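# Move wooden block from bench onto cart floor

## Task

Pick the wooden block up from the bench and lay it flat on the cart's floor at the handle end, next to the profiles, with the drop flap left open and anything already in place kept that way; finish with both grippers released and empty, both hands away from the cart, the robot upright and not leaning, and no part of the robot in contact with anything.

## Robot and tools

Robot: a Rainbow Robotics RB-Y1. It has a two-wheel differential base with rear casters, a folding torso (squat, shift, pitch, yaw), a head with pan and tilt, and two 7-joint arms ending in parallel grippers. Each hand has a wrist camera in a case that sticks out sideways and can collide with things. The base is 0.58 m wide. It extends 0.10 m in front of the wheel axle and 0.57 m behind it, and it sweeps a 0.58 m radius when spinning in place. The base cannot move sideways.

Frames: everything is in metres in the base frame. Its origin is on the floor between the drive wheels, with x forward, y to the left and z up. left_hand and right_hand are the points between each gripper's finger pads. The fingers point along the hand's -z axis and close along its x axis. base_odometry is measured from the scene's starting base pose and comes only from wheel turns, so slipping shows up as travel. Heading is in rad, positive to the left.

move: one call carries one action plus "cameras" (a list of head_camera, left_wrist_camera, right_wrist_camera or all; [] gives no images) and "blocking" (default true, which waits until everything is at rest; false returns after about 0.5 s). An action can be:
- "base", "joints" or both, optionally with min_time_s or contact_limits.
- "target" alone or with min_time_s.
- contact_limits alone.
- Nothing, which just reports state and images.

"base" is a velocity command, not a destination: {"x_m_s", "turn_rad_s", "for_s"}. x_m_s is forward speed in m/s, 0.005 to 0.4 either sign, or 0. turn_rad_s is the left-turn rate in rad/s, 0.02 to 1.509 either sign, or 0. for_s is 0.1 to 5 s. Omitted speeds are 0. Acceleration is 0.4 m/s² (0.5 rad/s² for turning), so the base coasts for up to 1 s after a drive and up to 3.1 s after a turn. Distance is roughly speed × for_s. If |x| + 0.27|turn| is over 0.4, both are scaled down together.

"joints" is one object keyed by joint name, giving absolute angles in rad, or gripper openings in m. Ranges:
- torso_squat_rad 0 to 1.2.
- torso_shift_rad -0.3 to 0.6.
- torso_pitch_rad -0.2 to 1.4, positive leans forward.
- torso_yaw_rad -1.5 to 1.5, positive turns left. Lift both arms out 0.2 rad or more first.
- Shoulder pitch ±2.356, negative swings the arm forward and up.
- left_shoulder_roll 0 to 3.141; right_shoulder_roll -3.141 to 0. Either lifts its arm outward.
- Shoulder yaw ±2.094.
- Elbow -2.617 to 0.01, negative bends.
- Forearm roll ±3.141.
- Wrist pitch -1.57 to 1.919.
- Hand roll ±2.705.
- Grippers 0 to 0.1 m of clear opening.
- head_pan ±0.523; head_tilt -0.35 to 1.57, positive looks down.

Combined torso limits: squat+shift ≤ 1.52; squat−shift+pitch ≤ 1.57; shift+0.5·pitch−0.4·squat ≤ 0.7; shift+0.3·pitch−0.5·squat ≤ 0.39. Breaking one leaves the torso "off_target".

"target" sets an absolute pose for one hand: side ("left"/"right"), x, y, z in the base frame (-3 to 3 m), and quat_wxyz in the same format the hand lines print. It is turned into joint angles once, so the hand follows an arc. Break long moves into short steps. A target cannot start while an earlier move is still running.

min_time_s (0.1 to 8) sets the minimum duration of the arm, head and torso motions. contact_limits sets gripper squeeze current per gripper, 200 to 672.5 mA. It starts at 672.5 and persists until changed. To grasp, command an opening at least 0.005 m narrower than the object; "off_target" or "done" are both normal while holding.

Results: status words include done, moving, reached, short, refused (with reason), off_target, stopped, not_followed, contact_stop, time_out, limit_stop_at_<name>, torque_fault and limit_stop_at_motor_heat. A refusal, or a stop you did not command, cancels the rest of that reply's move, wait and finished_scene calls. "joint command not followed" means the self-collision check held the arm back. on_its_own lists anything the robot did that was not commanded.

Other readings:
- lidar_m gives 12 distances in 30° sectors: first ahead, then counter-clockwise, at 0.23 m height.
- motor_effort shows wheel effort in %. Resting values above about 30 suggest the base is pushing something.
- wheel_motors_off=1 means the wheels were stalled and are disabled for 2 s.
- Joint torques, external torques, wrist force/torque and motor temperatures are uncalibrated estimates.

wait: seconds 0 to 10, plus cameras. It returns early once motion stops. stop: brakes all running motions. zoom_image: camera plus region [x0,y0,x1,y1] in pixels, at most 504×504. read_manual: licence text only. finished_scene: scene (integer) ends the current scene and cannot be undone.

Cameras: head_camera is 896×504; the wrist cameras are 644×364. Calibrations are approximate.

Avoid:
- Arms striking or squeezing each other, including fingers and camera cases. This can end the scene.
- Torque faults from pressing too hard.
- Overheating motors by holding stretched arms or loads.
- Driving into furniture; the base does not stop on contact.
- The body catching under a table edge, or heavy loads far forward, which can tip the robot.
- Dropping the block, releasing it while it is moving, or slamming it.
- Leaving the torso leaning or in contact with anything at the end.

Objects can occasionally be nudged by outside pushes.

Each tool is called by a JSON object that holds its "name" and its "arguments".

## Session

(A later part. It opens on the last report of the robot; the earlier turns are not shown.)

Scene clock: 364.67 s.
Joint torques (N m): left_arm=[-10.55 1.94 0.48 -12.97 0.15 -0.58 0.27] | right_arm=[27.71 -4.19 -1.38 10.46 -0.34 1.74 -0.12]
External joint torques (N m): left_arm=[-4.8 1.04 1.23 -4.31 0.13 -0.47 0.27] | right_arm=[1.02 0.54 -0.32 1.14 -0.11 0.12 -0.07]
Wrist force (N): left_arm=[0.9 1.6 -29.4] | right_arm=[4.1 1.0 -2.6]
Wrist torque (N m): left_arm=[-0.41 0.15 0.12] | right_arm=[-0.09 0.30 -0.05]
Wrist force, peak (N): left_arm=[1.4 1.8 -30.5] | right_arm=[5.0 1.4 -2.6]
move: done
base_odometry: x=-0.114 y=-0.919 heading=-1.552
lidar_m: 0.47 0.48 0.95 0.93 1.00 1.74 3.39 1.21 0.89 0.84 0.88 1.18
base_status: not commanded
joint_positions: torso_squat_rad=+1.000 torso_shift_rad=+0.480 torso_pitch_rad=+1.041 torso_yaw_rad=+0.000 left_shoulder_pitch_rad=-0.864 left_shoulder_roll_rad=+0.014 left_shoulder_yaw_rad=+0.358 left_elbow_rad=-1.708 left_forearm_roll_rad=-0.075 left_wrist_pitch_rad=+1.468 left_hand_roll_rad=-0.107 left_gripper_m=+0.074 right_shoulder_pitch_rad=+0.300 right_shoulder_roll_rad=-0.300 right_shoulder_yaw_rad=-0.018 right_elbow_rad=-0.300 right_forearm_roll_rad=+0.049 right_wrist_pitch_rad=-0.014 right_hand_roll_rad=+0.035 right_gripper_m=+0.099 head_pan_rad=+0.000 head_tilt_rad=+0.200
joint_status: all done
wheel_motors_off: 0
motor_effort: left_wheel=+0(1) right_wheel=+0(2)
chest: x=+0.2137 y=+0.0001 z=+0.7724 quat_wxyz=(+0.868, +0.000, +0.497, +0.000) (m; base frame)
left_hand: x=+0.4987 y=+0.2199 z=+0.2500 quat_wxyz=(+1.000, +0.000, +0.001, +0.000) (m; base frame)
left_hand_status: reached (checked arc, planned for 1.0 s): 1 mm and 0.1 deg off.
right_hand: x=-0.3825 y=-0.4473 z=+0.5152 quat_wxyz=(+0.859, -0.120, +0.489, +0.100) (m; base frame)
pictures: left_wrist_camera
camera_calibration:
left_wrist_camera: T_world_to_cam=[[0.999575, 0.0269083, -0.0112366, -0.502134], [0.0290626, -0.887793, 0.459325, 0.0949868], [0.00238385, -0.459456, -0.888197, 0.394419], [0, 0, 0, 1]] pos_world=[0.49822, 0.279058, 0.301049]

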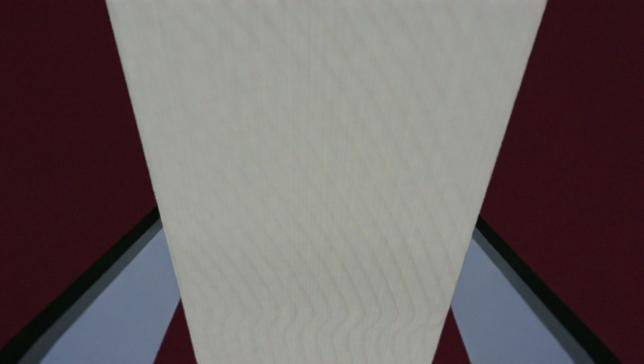

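{"name": "move", "arguments": {"target": {"side":"left","x":0.5,"y":0.22,"z":0.242,"quat_wxyz":[1,0,0,0]}, "min_time_s": 1, "cameras": []}}

{"name": "move", "arguments": {"target": {"side":"left","x":0.5,"y":0.22,"z":0.236,"quat_wxyz":[1,0,0,0]}, "min_time_s": 1, "cameras": []}}

{"name": "move", "arguments": {"target": {"side":"left","x":0.5,"y":0.22,"z":0.23,"quat_wxyz":[1,0,0,0]}, "min_time_s": 1, "cameras": []}}

Scene clock: 367.70 s.
Joint torques (N m): left_arm=[-9.2 -0.58 -0.48 -8.34 1.35 -3.35 0.58] | right_arm=[27.86 -4.19 -1.69 10.59 -0.42 1.71 -0.01]
External joint torques (N m): left_arm=[-3.39 -1.54 0.25 0.26 1.33 -3.24 0.58] | right_arm=[1.17 0.55 -0.63 1.27 -0.2 0.09 0.03]
Wrist force (N): left_arm=[-2.3 5.6 -0.6] | right_arm=[4.3 1.0 -2.2]
Wrist torque (N m): left_arm=[-0.49 2.20 -0.21] | right_arm=[-0.08 0.30 -0.05]
Wrist force, peak (N): left_arm=[1.1 1.7 -30.6] | right_arm=[5.0 1.7 -2.2]
move: done
base_odometry: x=-0.114 y=-0.919 heading=-1.552
lidar_m: 0.48 2.47 0.98 0.94 0.99 1.74 3.48 1.22 0.89 0.85 0.89 1.18
base_status: not commanded
joint_positions: torso_squat_rad=+1.000 torso_shift_rad=+0.480 torso_pitch_rad=+1.040 torso_yaw_rad=+0.000 left_shoulder_pitch_rad=-0.871 left_shoulder_roll_rad=+0.019 left_shoulder_yaw_rad=+0.361 left_elbow_rad=-1.671 left_forearm_roll_rad=-0.074 left_wrist_pitch_rad=+1.438 left_hand_roll_rad=-0.104 left_gripper_m=+0.074 right_shoulder_pitch_rad=+0.300 right_shoulder_roll_rad=-0.300 right_shoulder_yaw_rad=-0.018 right_elbow_rad=-0.300 right_forearm_roll_rad=+0.049 right_wrist_pitch_rad=-0.014 right_hand_roll_rad=+0.035 right_gripper_m=+0.099 head_pan_rad=+0.000 head_tilt_rad=+0.200
joint_status: all done
wheel_motors_off: 0
motor_effort: left_wheel=+1(1) right_wheel=-1(3)
chest: x=+0.2135 y=+0.0001 z=+0.7726 quat_wxyz=(+0.868, +0.000, +0.497, +0.000) (m; base frame)
left_hand: x=+0.4991 y=+0.2205 z=+0.2427 quat_wxyz=(+1.000, +0.000, +0.001, +0.000) (m; base frame)
left_hand_status: reached (checked arc, planned for 1.0 s): 1 mm and 0.1 deg off.
right_hand: x=-0.3825 y=-0.4473 z=+0.5149 quat_wxyz=(+0.859, -0.120, +0.488, +0.100) (m; base frame)
pictures: none
No camera images: "cameras" was empty.

Scene clock: 369.03 s.
Joint torques (N m): left_arm=[-4.55 -0.84 0.82 2.5 1.43 -6.4 0.65] | right_arm=[27.64 -4.31 -1.8 10.3 -0.36 1.76 -0.01]
External joint torques (N m): left_arm=[1.39 -1.87 1.53 11.07 1.41 -6.27 0.65] | right_arm=[0.98 0.42 -0.74 0.99 -0.14 0.15 0.04]
Wrist force (N): left_arm=[-17.9 3.2 58.0] | right_arm=[4.3 1.6 -2.3]
Wrist torque (N m): left_arm=[-0.26 1.49 -0.35] | right_arm=[-0.15 0.28 -0.05]
Wrist force, peak (N): left_arm=[-17.8 3.6 59.2] | right_arm=[5.0 1.3 -2.5]
move: done
base_odometry: x=-0.114 y=-0.919 heading=-1.552
lidar_m: 0.49 0.49 0.96 0.94 0.98 1.73 3.47 1.21 0.89 0.84 0.90 1.19
base_status: not commanded
joint_positions: torso_squat_rad=+1.000 torso_shift_rad=+0.479 torso_pitch_rad=+1.038 torso_yaw_rad=+0.001 left_shoulder_pitch_rad=-0.878 left_shoulder_roll_rad=+0.023 left_shoulder_yaw_rad=+0.362 left_elbow_rad=-1.642 left_forearm_roll_rad=-0.073 left_wrist_pitch_rad=+1.414 left_hand_roll_rad=-0.102 left_gripper_m=+0.074 right_shoulder_pitch_rad=+0.300 right_shoulder_roll_rad=-0.300 right_shoulder_yaw_rad=-0.018 right_elbow_rad=-0.300 right_forearm_roll_rad=+0.049 right_wrist_pitch_rad=-0.014 right_hand_roll_rad=+0.035 right_gripper_m=+0.099 head_pan_rad=+0.000 head_tilt_rad=+0.200
joint_status: all done
wheel_motors_off: 0
motor_effort: left_wheel=+3(4) right_wheel=-1(2)
chest: x=+0.2128 y=+0.0000 z=+0.7732 quat_wxyz=(+0.868, +0.000, +0.496, +0.000) (m; base frame)
left_hand: x=+0.5009 y=+0.2204 z=+0.2385 quat_wxyz=(+1.000, +0.001, -0.002, +0.000) (m; base frame)
left_hand_status: reached (checked arc, planned for 1.0 s): 3 mm and 0.2 deg off.
right_hand: x=-0.3826 y=-0.4474 z=+0.5140 quat_wxyz=(+0.859, -0.119, +0.487, +0.100) (m; base frame)
pictures: none
No camera images: "cameras" was empty.

Scene clock: 370.37 s.
Joint torques (N m): left_arm=[-5.15 -0.39 1.03 1.75 1.41 -6.57 0.86] | right_arm=[27.86 -4.19 -1.44 10.33 -0.29 1.78 -0.05]
External joint torques (N m): left_arm=[0.83 -1.46 1.73 10.23 1.39 -6.46 0.86] | right_arm=[1.2 0.54 -0.39 1.02 -0.07 0.17 -0.01]
Wrist force (N): left_arm=[-18.2 2.5 57.5] | right_arm=[4.2 1.4 -2.4]
Wrist torque (N m): left_arm=[-0.21 1.56 -0.49] | right_arm=[-0.12 0.28 -0.06]
Wrist force, peak (N): left_arm=[-18.3 2.5 65.2] | right_arm=[4.6 1.3 -3.0]
move: done
base_odometry: x=-0.114 y=-0.919 heading=-1.552
lidar_m: 0.49 0.49 0.97 0.93 1.00 1.73 3.47 1.23 0.88 0.85 0.89 1.18
base_status: not commanded
joint_positions: torso_squat_rad=+1.000 torso_shift_rad=+0.479 torso_pitch_rad=+1.038 torso_yaw_rad=+0.001 left_shoulder_pitch_rad=-0.884 left_shoulder_roll_rad=+0.027 left_shoulder_yaw_rad=+0.364 left_elbow_rad=-1.606 left_forearm_roll_rad=-0.071 left_wrist_pitch_rad=+1.388 left_hand_roll_rad=-0.100 left_gripper_m=+0.074 right_shoulder_pitch_rad=+0.300 right_shoulder_roll_rad=-0.300 right_shoulder_yaw_rad=-0.018 right_elbow_rad=-0.300 right_forearm_roll_rad=+0.049 right_wrist_pitch_rad=-0.014 right_hand_roll_rad=+0.035 right_gripper_m=+0.099 head_pan_rad=+0.000 head_tilt_rad=+0.200
joint_status: all done
wheel_motors_off: 0
motor_effort: left_wheel=+6(7) right_wheel=+1(4)
chest: x=+0.2128 y=-0.0001 z=+0.7733 quat_wxyz=(+0.868, +0.000, +0.496, +0.000) (m; base frame)
left_hand: x=+0.5002 y=+0.2201 z=+0.2313 quat_wxyz=(+1.000, +0.000, -0.001, +0.000) (m; base frame)
left_hand_status: reached (checked arc, planned for 1.0 s): 1 mm and 0.1 deg off.
right_hand: x=-0.3826 y=-0.4474 z=+0.5139 quat_wxyz=(+0.859, -0.119, +0.487, +0.100) (m; base frame)
pictures: none
No camera images: "cameras" was empty.

{"name": "move", "arguments": {"joints": {"left_gripper_m":0.1}, "cameras": ["head_camera","left_wrist_camera"]}}

Scene clock: 379.27 s.
Joint torques (N m): left_arm=[-5.92 -0.08 0.77 -7.44 0.22 -0.68 0.33] | right_arm=[27.8 -4 -1.56 10.54 -0.36 1.66 -0.07]
External joint torques (N m): left_arm=[0.01 -1.12 1.47 1.02 0.2 -0.57 0.33] | right_arm=[1.12 0.73 -0.51 1.23 -0.14 0.04 -0.03]
Wrist force (N): left_arm=[1.1 0.2 -7.3] | right_arm=[4.3 1.0 -2.2]
Wrist torque (N m): left_arm=[-0.16 0.20 0.10] | right_arm=[-0.05 0.28 -0.03]
Wrist force, peak (N): left_arm=[-18.7 3.1 58.3] | right_arm=[5.4 0.9 -2.6]
move: done
base_odometry: x=-0.114 y=-0.919 heading=-1.552
lidar_m: 0.50 2.48 0.96 0.94 1.00 1.74 3.47 1.23 0.88 0.84 0.89 1.18
base_status: not commanded
joint_positions: torso_squat_rad=+1.000 torso_shift_rad=+0.480 torso_pitch_rad=+1.040 torso_yaw_rad=+0.000 left_shoulder_pitch_rad=-0.884 left_shoulder_roll_rad=+0.027 left_shoulder_yaw_rad=+0.364 left_elbow_rad=-1.604 left_forearm_roll_rad=-0.071 left_wrist_pitch_rad=+1.386 left_hand_roll_rad=-0.100 left_gripper_m=+0.099 right_shoulder_pitch_rad=+0.300 right_shoulder_roll_rad=-0.300 right_shoulder_yaw_rad=-0.018 right_elbow_rad=-0.300 right_forearm_roll_rad=+0.049 right_wrist_pitch_rad=-0.014 right_hand_roll_rad=+0.035 right_gripper_m=+0.099 head_pan_rad=+0.000 head_tilt_rad=+0.200
joint_status: all done
wheel_motors_off: 0
motor_effort: left_wheel=+1(7) right_wheel=-1(9)
chest: x=+0.2134 y=+0.0000 z=+0.7727 quat_wxyz=(+0.868, +0.000, +0.497, +0.000) (m; base frame)
left_hand: x=+0.4994 y=+0.2197 z=+0.2294 quat_wxyz=(+1.000, +0.000, +0.001, +0.000) (m; base frame)
right_hand: x=-0.3826 y=-0.4473 z=+0.5148 quat_wxyz=(+0.859, -0.119, +0.488, +0.100) (m; base frame)
pictures: head_camera, left_wrist_camera
camera_calibration:
head_camera: T_world_to_cam=[[-0.0173459, -0.9995, -0.0264496, 0.0286121], [-0.925418, 0.0260645, -0.378051, 0.742294], [0.378552, 0.0179193, -0.925407, 0.586033], [0, 0, 0, 1]] pos_world=[0.465584, -0.00125106, 0.823701]
left_wrist_camera: T_world_to_cam=[[0.999593, 0.0265244, -0.0104711, -0.503177], [0.0283695, -0.887743, 0.459465, 0.104544], [0.00289138, -0.459575, -0.888134, 0.37579], [0, 0, 0, 1]] pos_world=[0.49892, 0.278859, 0.280449]

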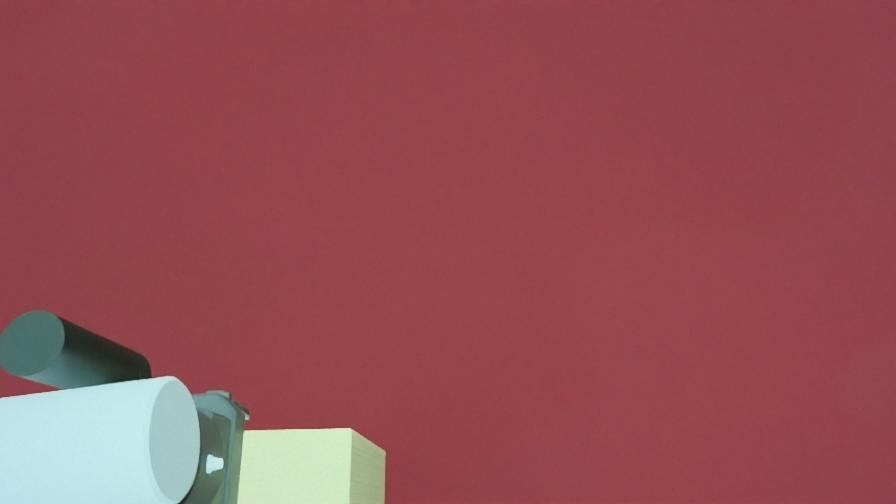

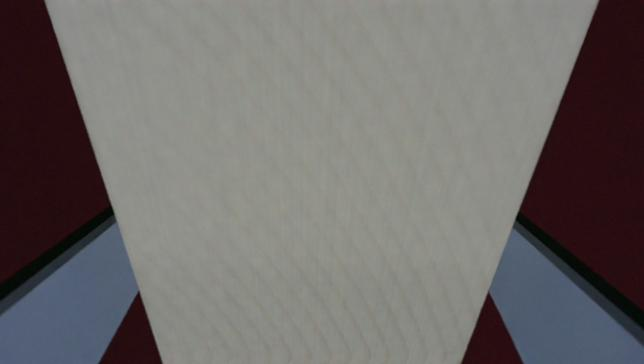

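{"name": "move", "arguments": {"target": {"side":"left","x":0.5,"y":0.215,"z":0.226,"quat_wxyz":[1,0,0,0]}, "min_time_s": 0.8, "cameras": []}}

{"name": "move", "arguments": {"joints": {"left_gripper_m":0.04}, "cameras": ["left_wrist_camera"]}}

{"name": "move", "arguments": {"target": {"side":"left","x":0.5,"y":0.215,"z":0.31,"quat_wxyz":[1,0,0,0]}, "min_time_s": 2, "cameras": ["left_wrist_camera"]}}

Scene clock: 382.27 s.
Joint torques (N m): left_arm=[-6.44 -0.66 -1.33 -7.19 -0.34 -0.7 0.24] | right_arm=[27.66 -4.57 -1.36 10.37 -0.25 1.73 -0.1]
External joint torques (N m): left_arm=[-0.41 -1.5 -0.53 1.22 -0.36 -0.58 0.24] | right_arm=[0.98 0.16 -0.31 1.06 -0.03 0.11 -0.05]
Wrist force (N): left_arm=[1.3 0.1 -7.8] | right_arm=[4.3 0.8 -2.4]
Wrist torque (N m): left_arm=[-0.16 0.22 0.12] | right_arm=[-0.05 0.31 -0.03]
Wrist force, peak (N): left_arm=[1.1 0.2 -8.7] | right_arm=[5.1 1.5 -2.4]
move: done
base_odometry: x=-0.114 y=-0.919 heading=-1.552
lidar_m: 0.49 2.48 0.96 0.93 1.00 1.73 3.46 1.21 0.88 0.85 0.87 1.18
base_status: not commanded
joint_positions: torso_squat_rad=+1.000 torso_shift_rad=+0.480 torso_pitch_rad=+1.040 torso_yaw_rad=+0.000 left_shoulder_pitch_rad=-0.890 left_shoulder_roll_rad=+0.021 left_shoulder_yaw_rad=+0.358 left_elbow_rad=-1.587 left_forearm_roll_rad=-0.080 left_wrist_pitch_rad=+1.371 left_hand_roll_rad=-0.091 left_gripper_m=+0.099 right_shoulder_pitch_rad=+0.300 right_shoulder_roll_rad=-0.300 right_shoulder_yaw_rad=-0.018 right_elbow_rad=-0.300 right_forearm_roll_rad=+0.049 right_wrist_pitch_rad=-0.014 right_hand_roll_rad=+0.035 right_gripper_m=+0.099 head_pan_rad=+0.000 head_tilt_rad=+0.200
joint_status: all done
wheel_motors_off: 0
motor_effort: left_wheel=+1(1) right_wheel=-2(2)
chest: x=+0.2134 y=+0.0000 z=+0.7727 quat_wxyz=(+0.868, +0.000, +0.497, +0.000) (m; base frame)
left_hand: x=+0.4999 y=+0.2152 z=+0.2262 quat_wxyz=(+1.000, +0.000, +0.000, +0.000) (m; base frame)
left_hand_status: reached (checked arc, planned for 0.8 s): 0 mm and 0.0 deg off.
right_hand: x=-0.3826 y=-0.4473 z=+0.5148 quat_wxyz=(+0.859, -0.119, +0.488, +0.100) (m; base frame)
pictures: none
No camera images: "cameras" was empty.

Scene clock: 383.47 s.
Joint torques (N m): left_arm=[-7.26 -0.24 -1.07 -8.08 -0.12 -1.26 0.29] | right_arm=[27.75 -4.16 -1.59 10.3 -0.4 1.79 -0.1]
External joint torques (N m): left_arm=[-1.24 -1.07 -0.28 0.34 -0.14 -1.15 0.29] | right_arm=[1.06 0.57 -0.54 0.98 -0.18 0.17 -0.05]
Wrist force (N): left_arm=[-3.0 0.6 -5.5] | right_arm=[4.1 1.1 -2.7]
Wrist torque (N m): left_arm=[-0.17 0.37 -0.28] | right_arm=[-0.11 0.29 -0.03]
Wrist force, peak (N): left_arm=[1.6 0.0 -8.7] | right_arm=[4.6 1.5 -2.8]
move: off_target
base_odometry: x=-0.114 y=-0.919 heading=-1.552
lidar_m: 0.48 0.49 0.97 0.93 1.00 1.74 3.46 1.24 0.89 0.85 0.88 1.18
base_status: not commanded
joint_positions: torso_squat_rad=+1.000 torso_shift_rad=+0.480 torso_pitch_rad=+1.040 torso_yaw_rad=+0.000 left_shoulder_pitch_rad=-0.889 left_shoulder_roll_rad=+0.021 left_shoulder_yaw_rad=+0.358 left_elbow_rad=-1.587 left_forearm_roll_rad=-0.080 left_wrist_pitch_rad=+1.371 left_hand_roll_rad=-0.091 left_gripper_m=+0.074 right_shoulder_pitch_rad=+0.300 right_shoulder_roll_rad=-0.300 right_shoulder_yaw_rad=-0.018 right_elbow_rad=-0.300 right_forearm_roll_rad=+0.049 right_wrist_pitch_rad=-0.014 right_hand_roll_rad=+0.035 right_gripper_m=+0.099 head_pan_rad=+0.000 head_tilt_rad=+0.200
joint_status: left_gripper_m off_target (ended at +0.074, target +0.040)
wheel_motors_off: 0
motor_effort: left_wheel=+1(2) right_wheel=-1(3)
chest: x=+0.2134 y=+0.0000 z=+0.7727 quat_wxyz=(+0.868, +0.000, +0.497, +0.000) (m; base frame)
left_hand: x=+0.4997 y=+0.2152 z=+0.2262 quat_wxyz=(+1.000, +0.000, +0.000, +0.000) (m; base frame)
right_hand: x=-0.3826 y=-0.4473 z=+0.5148 quat_wxyz=(+0.859, -0.119, +0.488, +0.100) (m; base frame)
pictures: left_wrist_camera
camera_calibration:
left_wrist_camera: T_world_to_cam=[[0.999594, 0.0269597, -0.0092197, -0.503757], [0.0281823, -0.887896, 0.45918, 0.10214], [0.00419322, -0.459254, -0.888295, 0.370139], [0, 0, 0, 1]] pos_world=[0.499121, 0.274258, 0.277247]

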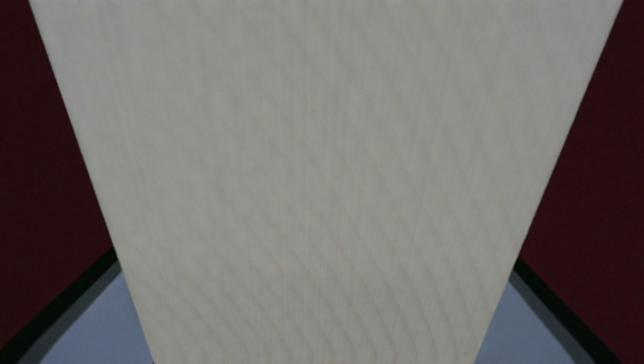

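Scene clock: 385.80 s.
Joint torques (N m): left_arm=[-8.89 0.31 -2.03 -14.6 -0.47 -0.17 -0.28] | right_arm=[27.68 -4.26 -1.59 10.27 -0.49 1.66 -0.05]
External joint torques (N m): left_arm=[-3.16 -0.29 -1.16 -5.67 -0.49 -0.06 -0.28] | right_arm=[0.99 0.47 -0.54 0.95 -0.27 0.04 -0.01]
Wrist force (N): left_arm=[0.9 0.3 -29.8] | right_arm=[4.4 1.1 -2.3]
Wrist torque (N m): left_arm=[-0.38 0.18 0.08] | right_arm=[-0.09 0.31 -0.07]
Wrist force, peak (N): left_arm=[1.6 0.8 -30.5] | right_arm=[4.9 1.4 -2.5]
move: done
base_odometry: x=-0.114 y=-0.919 heading=-1.552
lidar_m: 0.46 0.47 0.96 0.94 0.99 1.74 3.47 1.23 0.89 0.84 0.89 1.19
base_status: not commanded
joint_positions: torso_squat_rad=+1.000 torso_shift_rad=+0.480 torso_pitch_rad=+1.041 torso_yaw_rad=+0.000 left_shoulder_pitch_rad=-0.844 left_shoulder_roll_rad=+0.000 left_shoulder_yaw_rad=+0.324 left_elbow_rad=-1.954 left_forearm_roll_rad=-0.089 left_wrist_pitch_rad=+1.693 left_hand_roll_rad=-0.099 left_gripper_m=+0.074 right_shoulder_pitch_rad=+0.300 right_shoulder_roll_rad=-0.300 right_shoulder_yaw_rad=-0.018 right_elbow_rad=-0.300 right_forearm_roll_rad=+0.049 right_wrist_pitch_rad=-0.014 right_hand_roll_rad=+0.035 right_gripper_m=+0.099 head_pan_rad=+0.000 head_tilt_rad=+0.200
joint_status: all done
wheel_motors_off: 0
motor_effort: left_wheel=+2(2) right_wheel=-1(2)
chest: x=+0.2137 y=+0.0001 z=+0.7724 quat_wxyz=(+0.868, +0.000, +0.497, +0.000) (m; base frame)
left_hand: x=+0.4992 y=+0.2151 z=+0.3086 quat_wxyz=(+1.000, +0.000, +0.002, +0.000) (m; base frame)
left_hand_status: reached (checked arc, planned for 2.0 s): 2 mm and 0.2 deg off.
right_hand: x=-0.3826 y=-0.4473 z=+0.5151 quat_wxyz=(+0.859, -0.120, +0.489, +0.100) (m; base frame)
pictures: left_wrist_camera
camera_calibration:
left_wrist_camera: T_world_to_cam=[[0.999555, 0.0273408, -0.0119189, -0.501707], [0.0297603, -0.887779, 0.459308, 0.0633596], [0.00197647, -0.459458, -0.888197, 0.444418], [0, 0, 0, 1]] pos_world=[0.49872, 0.274158, 0.35965]

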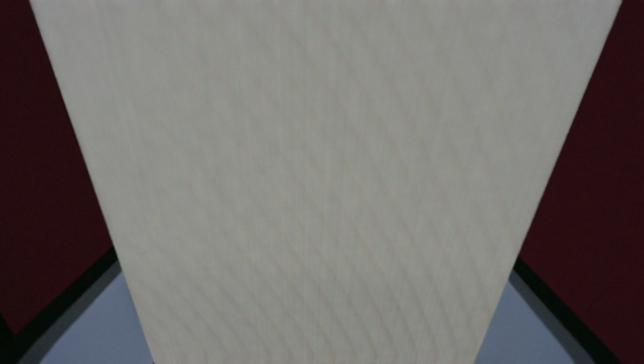

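{"name": "move", "arguments": {"joints": {"left_shoulder_pitch_rad":-1.1,"left_shoulder_roll_rad":1.53,"left_shoulder_yaw_rad":0.28,"left_elbow_rad":-1.57,"left_forearm_roll_rad":1.32,"left_wrist_pitch_rad":1.82,"left_hand_roll_rad":1.57}, "min_time_s": 5, "cameras": ["head_camera","left_wrist_camera"]}}

Scene clock: 394.10 s.
Joint torques (N m): left_arm=[-15.89 23.91 15.99 -2.94 0.02 -0.33 0.19] | right_arm=[27.62 -4.39 -1.72 10.51 -0.39 1.72 -0.05]
External joint torques (N m): left_arm=[-5.89 4.21 6.25 -0.63 0 -0.18 0.2] | right_arm=[0.93 0.35 -0.66 1.19 -0.17 0.1 0]
Wrist force (N): left_arm=[0.5 1.7 -29.6] | right_arm=[4.7 1.2 -2.5]
Wrist torque (N m): left_arm=[-0.27 0.15 0.09] | right_arm=[-0.11 0.36 -0.07]
Wrist force, peak (N): left_arm=[0.9 0.3 -30.5] | right_arm=[4.8 1.5 -2.9]
move: done
base_odometry: x=-0.114 y=-0.919 heading=-1.552
lidar_m: 3.17 2.49 0.95 0.93 1.00 1.73 3.46 1.23 0.89 0.84 0.89 1.20
base_status: not commanded
joint_positions: torso_squat_rad=+1.000 torso_shift_rad=+0.480 torso_pitch_rad=+1.041 torso_yaw_rad=+0.000 left_shoulder_pitch_rad=-1.099 left_shoulder_roll_rad=+1.528 left_shoulder_yaw_rad=+0.279 left_elbow_rad=-1.570 left_forearm_roll_rad=+1.320 left_wrist_pitch_rad=+1.820 left_hand_roll_rad=+1.570 left_gripper_m=+0.074 right_shoulder_pitch_rad=+0.300 right_shoulder_roll_rad=-0.300 right_shoulder_yaw_rad=-0.018 right_elbow_rad=-0.300 right_forearm_roll_rad=+0.049 right_wrist_pitch_rad=-0.014 right_hand_roll_rad=+0.035 right_gripper_m=+0.099 head_pan_rad=+0.000 head_tilt_rad=+0.200
joint_status: all done
wheel_motors_off: 0
motor_effort: left_wheel=+2(2) right_wheel=-1(3)
chest: x=+0.2137 y=+0.0001 z=+0.7724 quat_wxyz=(+0.868, +0.000, +0.497, +0.000) (m; base frame)
left_hand: x=+0.6549 y=+0.4400 z=+0.6017 quat_wxyz=(+0.787, -0.014, -0.025, +0.617) (m; base frame)
right_hand: x=-0.3825 y=-0.4473 z=+0.5152 quat_wxyz=(+0.859, -0.120, +0.489, +0.100) (m; base frame)
pictures: head_camera, left_wrist_camera
camera_calibration:
head_camera: T_world_to_cam=[[-0.017421, -0.99951, -0.0260224, 0.0283899], [-0.925751, 0.025957, -0.377241, 0.741963], [0.377731, 0.0175183, -0.92575, 0.586085], [0, 0, 0, 1]] pos_world=[0.465985, -0.00115038, 0.823205]
left_wrist_camera: T_world_to_cam=[[0.212517, 0.977096, 0.0109591, -0.576243], [0.841437, -0.18869, 0.50634, -0.743671], [0.49681, -0.0983842, -0.862265, 0.309337], [0, 0, 0, 1]] pos_world=[0.594532, 0.453156, 0.649596]

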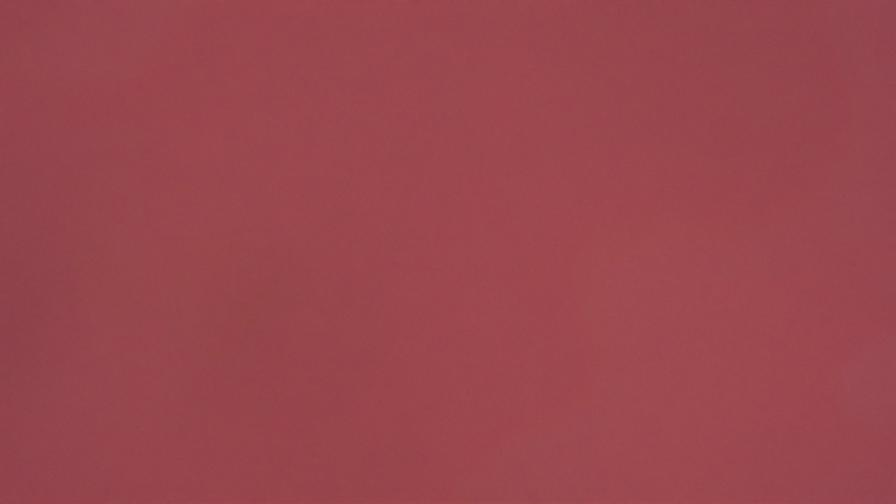

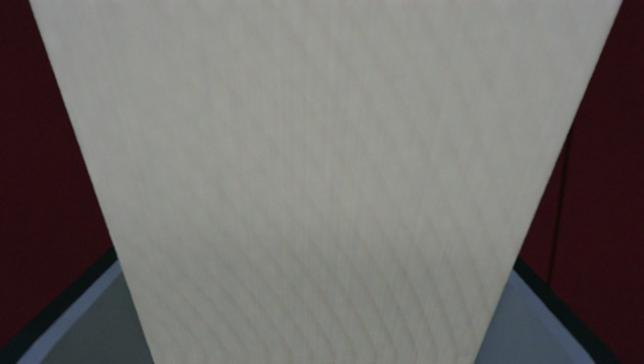

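{"name": "move", "arguments": {"target": {"side":"left","x":0.48,"y":0.38,"z":0.62,"quat_wxyz":[0.787,0,0,0.617]}, "min_time_s": 2.5, "cameras": ["left_wrist_camera"]}}

Scene clock: 400.60 s.
Joint torques (N m): left_arm=[-3.23 9.57 14.79 0.15 0.1 0.06 0.14] | right_arm=[27.46 -4.32 -1.31 10.41 -0.28 1.81 -0.06]
External joint torques (N m): left_arm=[-2.01 0.67 6.69 0.08 0.02 0.09 0.14] | right_arm=[0.77 0.42 -0.25 1.09 -0.06 0.19 -0.02]
Wrist force (N): left_arm=[0.6 1.6 -29.5] | right_arm=[3.7 1.3 -2.3]
Wrist torque (N m): left_arm=[-0.52 0.08 0.04] | right_arm=[-0.09 0.22 -0.04]
Wrist force, peak (N): left_arm=[0.6 0.5 -30.6] | right_arm=[4.6 1.7 -2.9]
move: done
base_odometry: x=-0.114 y=-0.919 heading=-1.552
lidar_m: 3.18 2.49 0.97 0.93 0.99 1.74 3.46 1.23 0.89 0.85 0.87 1.18
base_status: not commanded
joint_positions: torso_squat_rad=+1.000 torso_shift_rad=+0.480 torso_pitch_rad=+1.041 torso_yaw_rad=+0.000 left_shoulder_pitch_rad=-0.134 left_shoulder_roll_rad=+1.316 left_shoulder_yaw_rad=+1.202 left_elbow_rad=-2.377 left_forearm_roll_rad=+1.627 left_wrist_pitch_rad=+1.892 left_hand_roll_rad=+1.941 left_gripper_m=+0.074 right_shoulder_pitch_rad=+0.300 right_shoulder_roll_rad=-0.300 right_shoulder_yaw_rad=-0.018 right_elbow_rad=-0.300 right_forearm_roll_rad=+0.049 right_wrist_pitch_rad=-0.014 right_hand_roll_rad=+0.035 right_gripper_m=+0.099 head_pan_rad=+0.000 head_tilt_rad=+0.200
joint_status: all done
wheel_motors_off: 0
motor_effort: left_wheel=+2(3) right_wheel=-1(4)
chest: x=+0.2137 y=+0.0001 z=+0.7724 quat_wxyz=(+0.868, +0.000, +0.497, +0.000) (m; base frame)
left_hand: x=+0.4797 y=+0.3800 z=+0.6196 quat_wxyz=(+0.787, +0.001, +0.001, +0.617) (m; base frame)
left_hand_status: reached (checked arc, planned for 2.5 s): 1 mm and 0.1 deg off.
right_hand: x=-0.3825 y=-0.4473 z=+0.5152 quat_wxyz=(+0.859, -0.120, +0.489, +0.100) (m; base frame)
pictures: left_wrist_camera
camera_calibration:
left_wrist_camera: T_world_to_cam=[[0.212112, 0.977201, -0.00931004, -0.467789], [0.869899, -0.184463, 0.457438, -0.601514], [0.445291, -0.105127, -0.889193, 0.449784], [0, 0, 0, 1]] pos_world=[0.422195, 0.393451, 0.670745]

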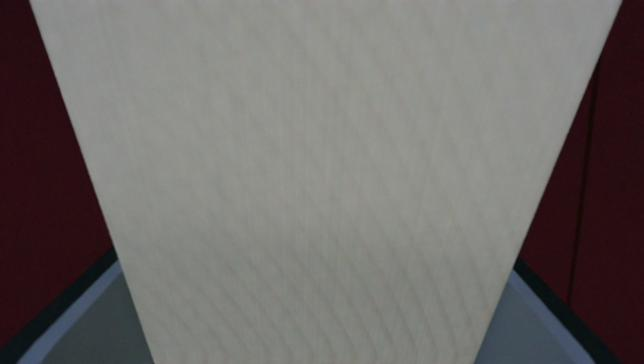

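{"name": "move", "arguments": {"base": {"turn_rad_s":0.5,"for_s":3.18}, "joints": {"head_tilt_rad":-0.3}, "cameras": ["head_camera"]}}

Scene clock: 406.20 s.
Joint torques (N m): left_arm=[-3.42 9.49 14.39 0.05 0.06 -0.08 0.16] | right_arm=[27.53 -4.41 -1.67 10.46 -0.34 1.77 -0.17]
External joint torques (N m): left_arm=[-2.2 0.58 6.29 -0.03 -0.02 -0.04 0.16] | right_arm=[0.84 0.32 -0.62 1.14 -0.12 0.15 -0.13]
Wrist force (N): left_arm=[0.9 -0.6 -29.7] | right_arm=[4.6 1.2 -2.3]
Wrist torque (N m): left_arm=[-0.40 0.21 0.10] | right_arm=[-0.09 0.36 -0.04]
Wrist force, peak (N): left_arm=[1.5 0.0 -30.8] | right_arm=[4.8 1.1 -2.8]
move: done
base_odometry: x=-0.114 y=-0.919 heading=+0.030
lidar_m: 0.93 1.01 1.74 3.12 1.16 0.86 0.83 0.89 1.23 3.48 2.38 0.97
base_status: done (sent for 3.17 of 3.17 s)
joint_positions: torso_squat_rad=+1.000 torso_shift_rad=+0.480 torso_pitch_rad=+1.041 torso_yaw_rad=+0.000 left_shoulder_pitch_rad=-0.134 left_shoulder_roll_rad=+1.316 left_shoulder_yaw_rad=+1.202 left_elbow_rad=-2.377 left_forearm_roll_rad=+1.627 left_wrist_pitch_rad=+1.892 left_hand_roll_rad=+1.941 left_gripper_m=+0.074 right_shoulder_pitch_rad=+0.300 right_shoulder_roll_rad=-0.300 right_shoulder_yaw_rad=-0.018 right_elbow_rad=-0.300 right_forearm_roll_rad=+0.049 right_wrist_pitch_rad=-0.014 right_hand_roll_rad=+0.035 right_gripper_m=+0.099 head_pan_rad=+0.000 head_tilt_rad=-0.300
joint_status: all done
wheel_motors_off: 0
motor_effort: left_wheel=-6(33) right_wheel=+14(26)
chest: x=+0.2137 y=+0.0001 z=+0.7724 quat_wxyz=(+0.868, +0.000, +0.497, +0.000) (m; base frame)
left_hand: x=+0.4796 y=+0.3800 z=+0.6196 quat_wxyz=(+0.787, +0.001, +0.001, +0.617) (m; base frame)
right_hand: x=-0.3825 y=-0.4473 z=+0.5153 quat_wxyz=(+0.858, -0.120, +0.489, +0.100) (m; base frame)
pictures: head_camera
camera_calibration:
head_camera: T_world_to_cam=[[-0.00254645, -0.999515, -0.0310257, 0.026731], [-0.631612, 0.0256614, -0.77486, 0.964853], [0.775281, 0.0176231, -0.631371, 0.176475], [0, 0, 0, 1]] pos_world=[0.472663, -0.00115152, 0.859877]

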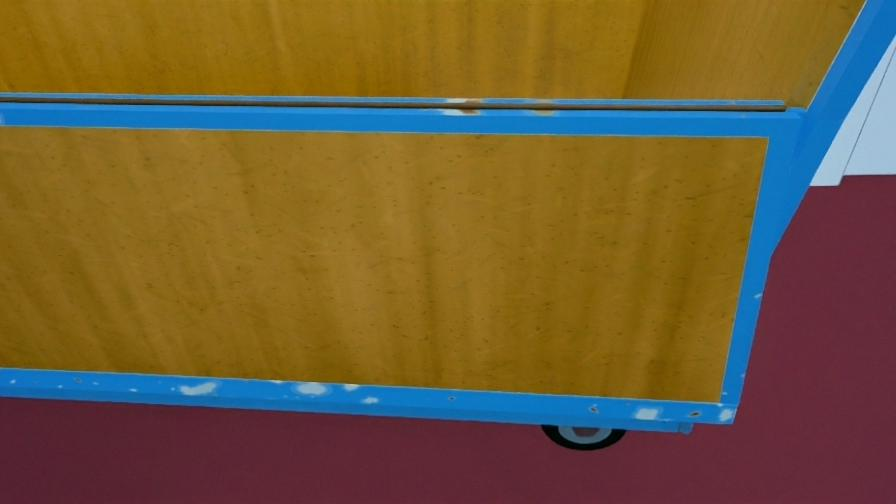

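{"name": "move", "arguments": {"base": {"turn_rad_s":-0.1,"for_s":0.85}, "joints": {"head_pan_rad":0.5}, "cameras": ["head_camera"]}}

Scene clock: 410.43 s.
Joint torques (N m): left_arm=[-3.32 9.38 14.49 0.1 0.28 0.13 0.25] | right_arm=[27.83 -4.25 -1.85 10.31 -0.43 1.77 -0.06]
External joint torques (N m): left_arm=[-2.09 0.48 6.39 0.02 0.2 0.16 0.25] | right_arm=[1.13 0.48 -0.8 0.99 -0.21 0.15 -0.02]
Wrist force (N): left_arm=[1.7 0.3 -30.0] | right_arm=[5.0 1.4 -2.7]
Wrist torque (N m): left_arm=[-0.40 0.22 0.07] | right_arm=[-0.12 0.37 -0.02]
Wrist force, peak (N): left_arm=[1.0 0.0 -30.5] | right_arm=[5.1 1.1 -2.7]
move: done
base_odometry: x=-0.114 y=-0.919 heading=-0.056
lidar_m: 0.94 0.97 1.34 4.52 1.29 0.89 0.84 0.87 1.14 2.61 2.65 1.83
base_status: done (sent for 0.87 of 0.87 s)
joint_positions: torso_squat_rad=+1.000 torso_shift_rad=+0.480 torso_pitch_rad=+1.041 torso_yaw_rad=+0.000 left_shoulder_pitch_rad=-0.134 left_shoulder_roll_rad=+1.316 left_shoulder_yaw_rad=+1.202 left_elbow_rad=-2.377 left_forearm_roll_rad=+1.627 left_wrist_pitch_rad=+1.892 left_hand_roll_rad=+1.941 left_gripper_m=+0.074 right_shoulder_pitch_rad=+0.300 right_shoulder_roll_rad=-0.300 right_shoulder_yaw_rad=-0.018 right_elbow_rad=-0.300 right_forearm_roll_rad=+0.049 right_wrist_pitch_rad=-0.014 right_hand_roll_rad=+0.035 right_gripper_m=+0.099 head_pan_rad=+0.500 head_tilt_rad=-0.300
joint_status: all done
wheel_motors_off: 0
motor_effort: left_wheel=+5(14) right_wheel=-15(23)
chest: x=+0.2137 y=+0.0001 z=+0.7724 quat_wxyz=(+0.868, +0.000, +0.497, +0.000) (m; base frame)
left_hand: x=+0.4797 y=+0.3800 z=+0.6196 quat_wxyz=(+0.787, +0.001, +0.001, +0.617) (m; base frame)
right_hand: x=-0.3825 y=-0.4473 z=+0.5153 quat_wxyz=(+0.859, -0.120, +0.489, +0.100) (m; base frame)
pictures: head_camera
camera_calibration:
head_camera: T_world_to_cam=[[0.238016, -0.864954, -0.441817, 0.282089], [-0.659543, 0.189991, -0.727259, 0.935194], [0.712987, 0.464497, -0.525254, 0.110538], [0, 0, 0, 1]] pos_world=[0.470847, 0.0149708, 0.862821]

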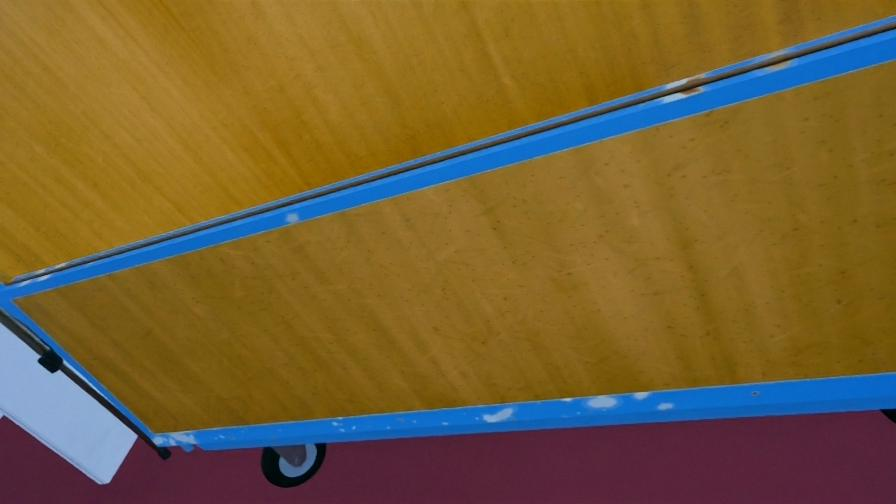

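{"name": "move", "arguments": {"base": {"turn_rad_s":-0.05,"for_s":0.4}, "joints": {"left_shoulder_pitch_rad":-1.1,"left_shoulder_roll_rad":1.53,"left_shoulder_yaw_rad":0.28,"left_elbow_rad":-1.57,"left_forearm_roll_rad":1.32,"left_wrist_pitch_rad":1.82,"left_hand_roll_rad":1.7,"head_pan_rad":0.3}, "min_time_s": 3, "cameras": []}}

{"name": "move", "arguments": {"joints": {"left_forearm_roll_rad":-0.15,"left_wrist_pitch_rad":1.57,"left_hand_roll_rad":1.36}, "min_time_s": 4, "cameras": ["head_camera","left_wrist_camera"]}}

Scene clock: 416.73 s.
Joint torques (N m): left_arm=[-15.51 23.12 15.83 -3.12 0.11 -0.67 -0.17] | right_arm=[27.62 -4.35 -1.26 10.45 -0.29 1.81 -0.11]
External joint torques (N m): left_arm=[-5.51 3.43 6.08 -0.82 0.09 -0.53 -0.17] | right_arm=[0.93 0.39 -0.2 1.13 -0.07 0.19 -0.06]
Wrist force (N): left_arm=[1.9 2.4 -28.8] | right_arm=[4.8 1.4 -2.2]
Wrist torque (N m): left_arm=[-0.41 0.24 0.07] | right_arm=[-0.09 0.36 -0.01]
Wrist force, peak (N): left_arm=[2.3 2.2 -30.5] | right_arm=[5.0 1.7 -2.8]
move: done
base_odometry: x=-0.114 y=-0.919 heading=-0.075
lidar_m: 0.94 0.97 1.29 4.99 1.32 0.88 0.84 0.87 1.11 2.48 2.70 1.82
base_status: done (sent for 0.4 of 0.4 s)
joint_positions: torso_squat_rad=+1.000 torso_shift_rad=+0.480 torso_pitch_rad=+1.041 torso_yaw_rad=+0.000 left_shoulder_pitch_rad=-1.098 left_shoulder_roll_rad=+1.529 left_shoulder_yaw_rad=+0.279 left_elbow_rad=-1.570 left_forearm_roll_rad=+1.320 left_wrist_pitch_rad=+1.820 left_hand_roll_rad=+1.700 left_gripper_m=+0.074 right_shoulder_pitch_rad=+0.300 right_shoulder_roll_rad=-0.300 right_shoulder_yaw_rad=-0.018 right_elbow_rad=-0.300 right_forearm_roll_rad=+0.049 right_wrist_pitch_rad=-0.014 right_hand_roll_rad=+0.035 right_gripper_m=+0.099 head_pan_rad=+0.300 head_tilt_rad=-0.300
joint_status: all done
wheel_motors_off: 0
motor_effort: left_wheel=+9(30) right_wheel=-17(34)
chest: x=+0.2137 y=+0.0001 z=+0.7724 quat_wxyz=(+0.868, +0.000, +0.497, +0.000) (m; base frame)
left_hand: x=+0.6548 y=+0.4401 z=+0.6017 quat_wxyz=(+0.745, -0.016, -0.024, +0.667) (m; base frame)
right_hand: x=-0.3825 y=-0.4473 z=+0.5153 quat_wxyz=(+0.859, -0.120, +0.489, +0.100) (m; base frame)
pictures: none
No camera images: "cameras" was empty.

Scene clock: 421.03 s.
Joint torques (N m): left_arm=[-14.96 31.23 16.38 -5.65 -9.5 -3.26 -0.6] | right_arm=[27.69 -4.58 -1.67 10.38 -0.25 1.77 -0.04]
External joint torques (N m): left_arm=[-5.12 9.55 6.81 -2.75 -7.6 -2.67 -0.54] | right_arm=[1 0.17 -0.62 1.06 -0.03 0.15 0]
Wrist force (N): left_arm=[-27.2 3.5 -5.0] | right_arm=[4.4 1.5 -2.5]
Wrist torque (N m): left_arm=[0.00 2.20 0.43] | right_arm=[-0.13 0.32 -0.05]
Wrist force, peak (N): left_arm=[0.6 2.3 -30.3] | right_arm=[4.6 1.3 -3.1]
move: done
base_odometry: x=-0.114 y=-0.919 heading=-0.075
lidar_m: 0.93 0.97 1.31 5.00 1.32 0.89 0.84 0.87 1.11 2.48 2.72 1.83
base_status: not commanded
joint_positions: torso_squat_rad=+1.000 torso_shift_rad=+0.480 torso_pitch_rad=+1.041 torso_yaw_rad=+0.000 left_shoulder_pitch_rad=-1.099 left_shoulder_roll_rad=+1.527 left_shoulder_yaw_rad=+0.279 left_elbow_rad=-1.569 left_forearm_roll_rad=-0.148 left_wrist_pitch_rad=+1.571 left_hand_roll_rad=+1.360 left_gripper_m=+0.074 right_shoulder_pitch_rad=+0.300 right_shoulder_roll_rad=-0.300 right_shoulder_yaw_rad=-0.018 right_elbow_rad=-0.300 right_forearm_roll_rad=+0.049 right_wrist_pitch_rad=-0.014 right_hand_roll_rad=+0.035 right_gripper_m=+0.099 head_pan_rad=+0.300 head_tilt_rad=-0.300
joint_status: all done
wheel_motors_off: 0
motor_effort: left_wheel=+9(10) right_wheel=-18(18)
chest: x=+0.2138 y=+0.0002 z=+0.7724 quat_wxyz=(+0.868, +0.000, +0.497, +0.000) (m; base frame)
left_hand: x=+0.7032 y=+0.6600 z=+0.8131 quat_wxyz=(+0.563, +0.386, -0.559, +0.471) (m; base frame)
right_hand: x=-0.3825 y=-0.4473 z=+0.5154 quat_wxyz=(+0.858, -0.120, +0.489, +0.099) (m; base frame)
pictures: head_camera, left_wrist_camera
camera_calibration:
head_camera: T_world_to_cam=[[0.146122, -0.94742, -0.28468, 0.184521], [-0.64343, 0.127565, -0.754801, 0.952352], [0.75143, 0.293465, -0.590959, 0.151352], [0, 0, 0, 1]] pos_world=[0.472079, 0.00891526, 0.860808]
left_wrist_camera: T_world_to_cam=[[-0.0916949, 0.115505, 0.989066, -0.816614], [0.729756, -0.66801, 0.145666, -0.161719], [0.677531, 0.735133, -0.023037, -0.870353], [0, 0, 0, 1]] pos_world=[0.632827, 0.626118, 0.811191]

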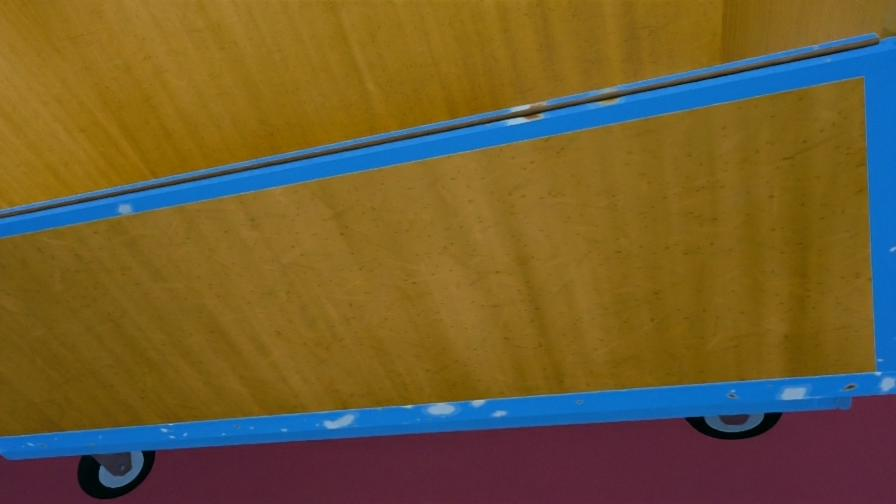

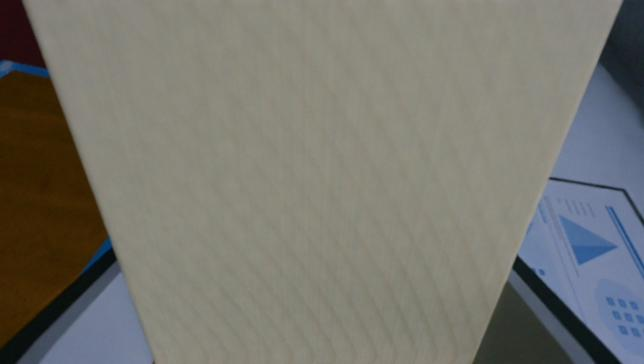

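{"name": "move", "arguments": {"target": {"side":"left","x":0.66,"y":0.62,"z":0.84,"quat_wxyz":[0.5,0.5,-0.5,0.5]}, "min_time_s": 2, "cameras": ["left_wrist_camera"]}}

Scene clock: 424.37 s.
Joint torques (N m): left_arm=[-15.83 28.09 10.82 -6.93 -8.78 -3.92 -0.57] | right_arm=[27.73 -4.28 -1.98 10.46 -0.38 1.84 -0.01]
External joint torques (N m): left_arm=[-4.31 8.5 2.35 -3.74 -7.04 -3.13 -0.51] | right_arm=[1.03 0.47 -0.92 1.14 -0.16 0.22 0.04]
Wrist force (N): left_arm=[-27.0 -0.4 -2.9] | right_arm=[4.5 1.4 -2.4]
Wrist torque (N m): left_arm=[-0.06 2.25 0.43] | right_arm=[-0.13 0.28 -0.03]
Wrist force, peak (N): left_arm=[-28.3 1.0 -3.8] | right_arm=[4.9 1.1 -2.7]
move: done
base_odometry: x=-0.114 y=-0.919 heading=-0.075
lidar_m: 0.93 0.96 1.31 4.99 1.32 0.90 0.84 0.86 1.11 2.48 2.71 1.82
base_status: not commanded
joint_positions: torso_squat_rad=+1.000 torso_shift_rad=+0.480 torso_pitch_rad=+1.041 torso_yaw_rad=+0.000 left_shoulder_pitch_rad=-1.380 left_shoulder_roll_rad=+1.455 left_shoulder_yaw_rad=+0.068 left_elbow_rad=-1.608 left_forearm_roll_rad=-0.420 left_wrist_pitch_rad=+1.920 left_hand_roll_rad=+1.158 left_gripper_m=+0.074 right_shoulder_pitch_rad=+0.300 right_shoulder_roll_rad=-0.300 right_shoulder_yaw_rad=-0.018 right_elbow_rad=-0.300 right_forearm_roll_rad=+0.049 right_wrist_pitch_rad=-0.014 right_hand_roll_rad=+0.035 right_gripper_m=+0.099 head_pan_rad=+0.300 head_tilt_rad=-0.300
joint_status: all done
wheel_motors_off: 0
motor_effort: left_wheel=+9(10) right_wheel=-16(18)
chest: x=+0.2138 y=+0.0002 z=+0.7724 quat_wxyz=(+0.868, +0.000, +0.497, +0.000) (m; base frame)
left_hand: x=+0.6603 y=+0.6198 z=+0.8378 quat_wxyz=(+0.502, +0.499, -0.499, +0.499) (m; base frame)
left_hand_status: reached (checked arc, planned for 2.0 s): 2 mm and 0.3 deg off.
right_hand: x=-0.3825 y=-0.4473 z=+0.5154 quat_wxyz=(+0.858, -0.120, +0.489, +0.099) (m; base frame)
pictures: left_wrist_camera
camera_calibration:
left_wrist_camera: T_world_to_cam=[[-0.0235071, 0.0123182, 0.999648, -0.830198], [0.887005, -0.460997, 0.0265389, -0.29316], [0.461161, 0.887316, -0.0000896408, -0.781984], [0, 0, 0, 1]] pos_world=[0.60114, 0.568947, 0.837615]

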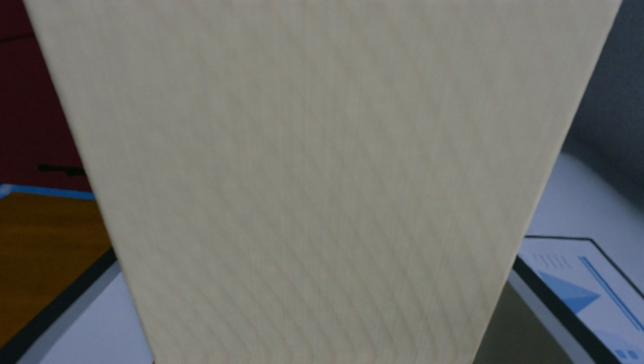

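{"name": "move", "arguments": {"base": {"x_m_s":0.1,"for_s":4}, "joints": {"head_pan_rad":0.35,"head_tilt_rad":0}, "cameras": ["head_camera","left_wrist_camera"]}}

Scene clock: 430.97 s.
Joint torques (N m): left_arm=[-15.04 28.73 11.74 -6.71 -8.49 -4.42 -0.58] | right_arm=[27.32 -4.34 -1.52 10.44 -0.28 1.76 0.01]
External joint torques (N m): left_arm=[-3.52 9.12 3.27 -3.52 -6.72 -3.67 -0.53] | right_arm=[0.62 0.41 -0.47 1.12 -0.06 0.14 0.06]
Wrist force (N): left_arm=[-26.4 1.6 -2.7] | right_arm=[4.0 1.4 -2.4]
Wrist torque (N m): left_arm=[-0.06 2.18 0.47] | right_arm=[-0.13 0.25 -0.05]
Wrist force, peak (N): left_arm=[-29.1 -0.3 -3.4] | right_arm=[4.8 1.4 -2.9]
move: done
base_odometry: x=+0.285 y=-0.949 heading=-0.074
lidar_m: 0.53 0.55 0.75 2.33 1.94 1.31 1.24 1.28 1.64 3.62 2.06 0.56
base_status: done (sent for 4 of 4 s)
joint_positions: torso_squat_rad=+1.000 torso_shift_rad=+0.480 torso_pitch_rad=+1.041 torso_yaw_rad=+0.000 left_shoulder_pitch_rad=-1.381 left_shoulder_roll_rad=+1.454 left_shoulder_yaw_rad=+0.068 left_elbow_rad=-1.609 left_forearm_roll_rad=-0.420 left_wrist_pitch_rad=+1.920 left_hand_roll_rad=+1.158 left_gripper_m=+0.074 right_shoulder_pitch_rad=+0.300 right_shoulder_roll_rad=-0.300 right_shoulder_yaw_rad=-0.018 right_elbow_rad=-0.300 right_forearm_roll_rad=+0.049 right_wrist_pitch_rad=-0.014 right_hand_roll_rad=+0.035 right_gripper_m=+0.099 head_pan_rad=+0.350 head_tilt_rad=+0.000
joint_status: all done
wheel_motors_off: 0
motor_effort: left_wheel=+11(42) right_wheel=-14(27)
chest: x=+0.2138 y=+0.0002 z=+0.7723 quat_wxyz=(+0.868, +0.000, +0.497, +0.000) (m; base frame)
left_hand: x=+0.6605 y=+0.6198 z=+0.8376 quat_wxyz=(+0.502, +0.499, -0.499, +0.499) (m; base frame)
right_hand: x=-0.3825 y=-0.4473 z=+0.5155 quat_wxyz=(+0.858, -0.120, +0.489, +0.099) (m; base frame)
pictures: head_camera, left_wrist_camera
camera_calibration:
head_camera: T_world_to_cam=[[0.160787, -0.932543, -0.323281, 0.211591], [-0.838809, 0.0435051, -0.542685, 0.848793], [0.520142, 0.358428, -0.77523, 0.400555], [0, 0, 0, 1]] pos_world=[0.469609, 0.0168212, 0.839553]
left_wrist_camera: T_world_to_cam=[[-0.023234, 0.0124032, 0.999653, -0.830211], [0.88695, -0.461114, 0.0263358, -0.29302], [0.461281, 0.887254, -0.000287445, -0.781812], [0, 0, 0, 1]] pos_world=[0.60124, 0.568847, 0.837415]

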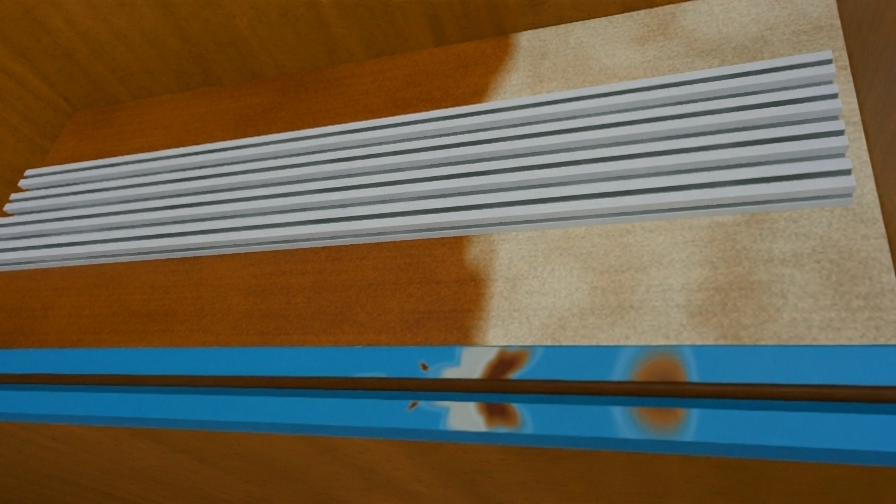

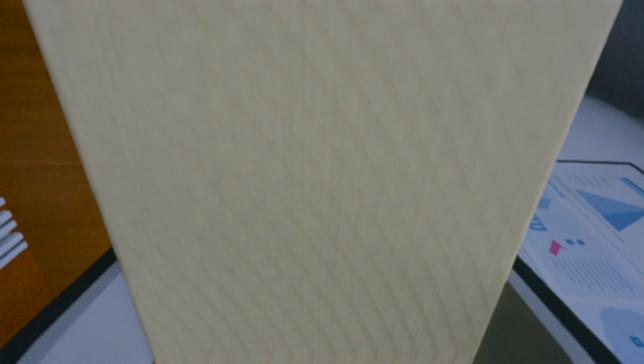

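{"name": "move", "arguments": {"base": {"x_m_s":0.08,"for_s":2.06}, "cameras": ["head_camera","left_wrist_camera"]}}

Scene clock: 439.67 s.
Joint torques (N m): left_arm=[-14.98 28.72 11.7 -6.7 -8.54 -4.49 -0.59] | right_arm=[27.68 -4.16 -1.89 10.44 -0.28 1.74 -0.09]
External joint torques (N m): left_arm=[-3.46 9.14 3.23 -3.5 -6.79 -3.78 -0.54] | right_arm=[0.99 0.59 -0.84 1.12 -0.06 0.12 -0.04]
Wrist force (N): left_arm=[-27.9 -0.2 -2.9] | right_arm=[4.6 1.3 -2.8]
Wrist torque (N m): left_arm=[-0.07 2.11 0.45] | right_arm=[-0.10 0.31 -0.02]
Wrist force, peak (N): left_arm=[-29.1 -2.1 -2.9] | right_arm=[5.0 1.7 -3.0]
move: done
base_odometry: x=+0.450 y=-0.961 heading=-0.073
lidar_m: 0.37 0.38 0.52 1.61 2.21 1.49 1.39 1.44 1.86 4.14 1.82 0.39
base_status: done (sent for 2.07 of 2.07 s)
joint_positions: torso_squat_rad=+1.000 torso_shift_rad=+0.480 torso_pitch_rad=+1.041 torso_yaw_rad=+0.000 left_shoulder_pitch_rad=-1.381 left_shoulder_roll_rad=+1.454 left_shoulder_yaw_rad=+0.068 left_elbow_rad=-1.609 left_forearm_roll_rad=-0.420 left_wrist_pitch_rad=+1.920 left_hand_roll_rad=+1.158 left_gripper_m=+0.074 right_shoulder_pitch_rad=+0.300 right_shoulder_roll_rad=-0.300 right_shoulder_yaw_rad=-0.018 right_elbow_rad=-0.300 right_forearm_roll_rad=+0.049 right_wrist_pitch_rad=-0.014 right_hand_roll_rad=+0.035 right_gripper_m=+0.099 head_pan_rad=+0.350 head_tilt_rad=+0.000
joint_status: not commanded
wheel_motors_off: 0
motor_effort: left_wheel=+11(37) right_wheel=-15(27)
chest: x=+0.2139 y=+0.0002 z=+0.7723 quat_wxyz=(+0.868, +0.000, +0.497, +0.000) (m; base frame)
left_hand: x=+0.6605 y=+0.6198 z=+0.8375 quat_wxyz=(+0.502, +0.499, -0.499, +0.499) (m; base frame)
right_hand: x=-0.3825 y=-0.4473 z=+0.5155 quat_wxyz=(+0.858, -0.120, +0.489, +0.099) (m; base frame)
pictures: head_camera, left_wrist_camera
camera_calibration:
head_camera: T_world_to_cam=[[0.160787, -0.932543, -0.323281, 0.211591], [-0.838809, 0.0435051, -0.542685, 0.848793], [0.520142, 0.358428, -0.77523, 0.400555], [0, 0, 0, 1]] pos_world=[0.469609, 0.0168212, 0.839553]
left_wrist_camera: T_world_to_cam=[[-0.0231849, 0.012493, 0.999653, -0.830191], [0.88691, -0.46119, 0.0263337, -0.292949], [0.461359, 0.887213, -0.000387498, -0.781752], [0, 0, 0, 1]] pos_world=[0.60124, 0.568847, 0.837315]

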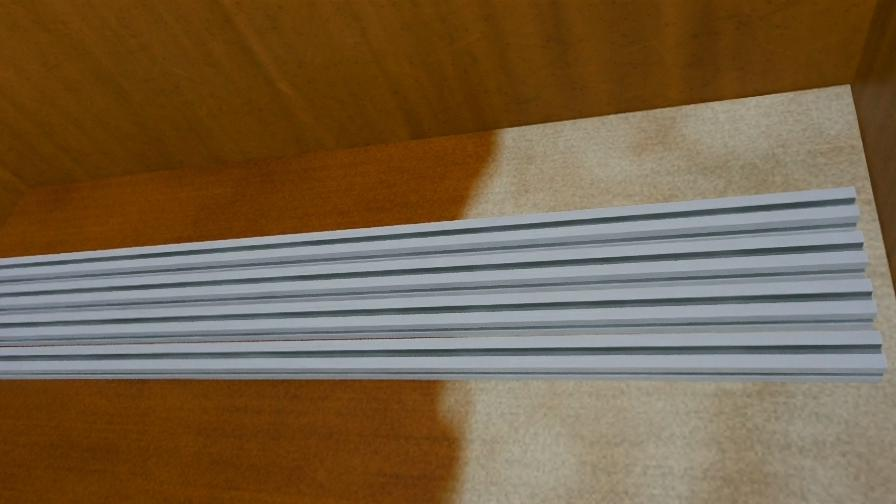

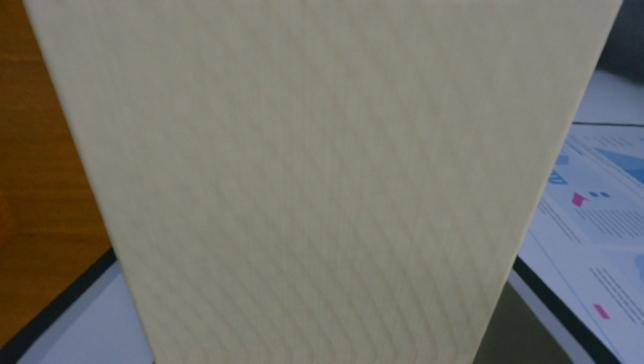

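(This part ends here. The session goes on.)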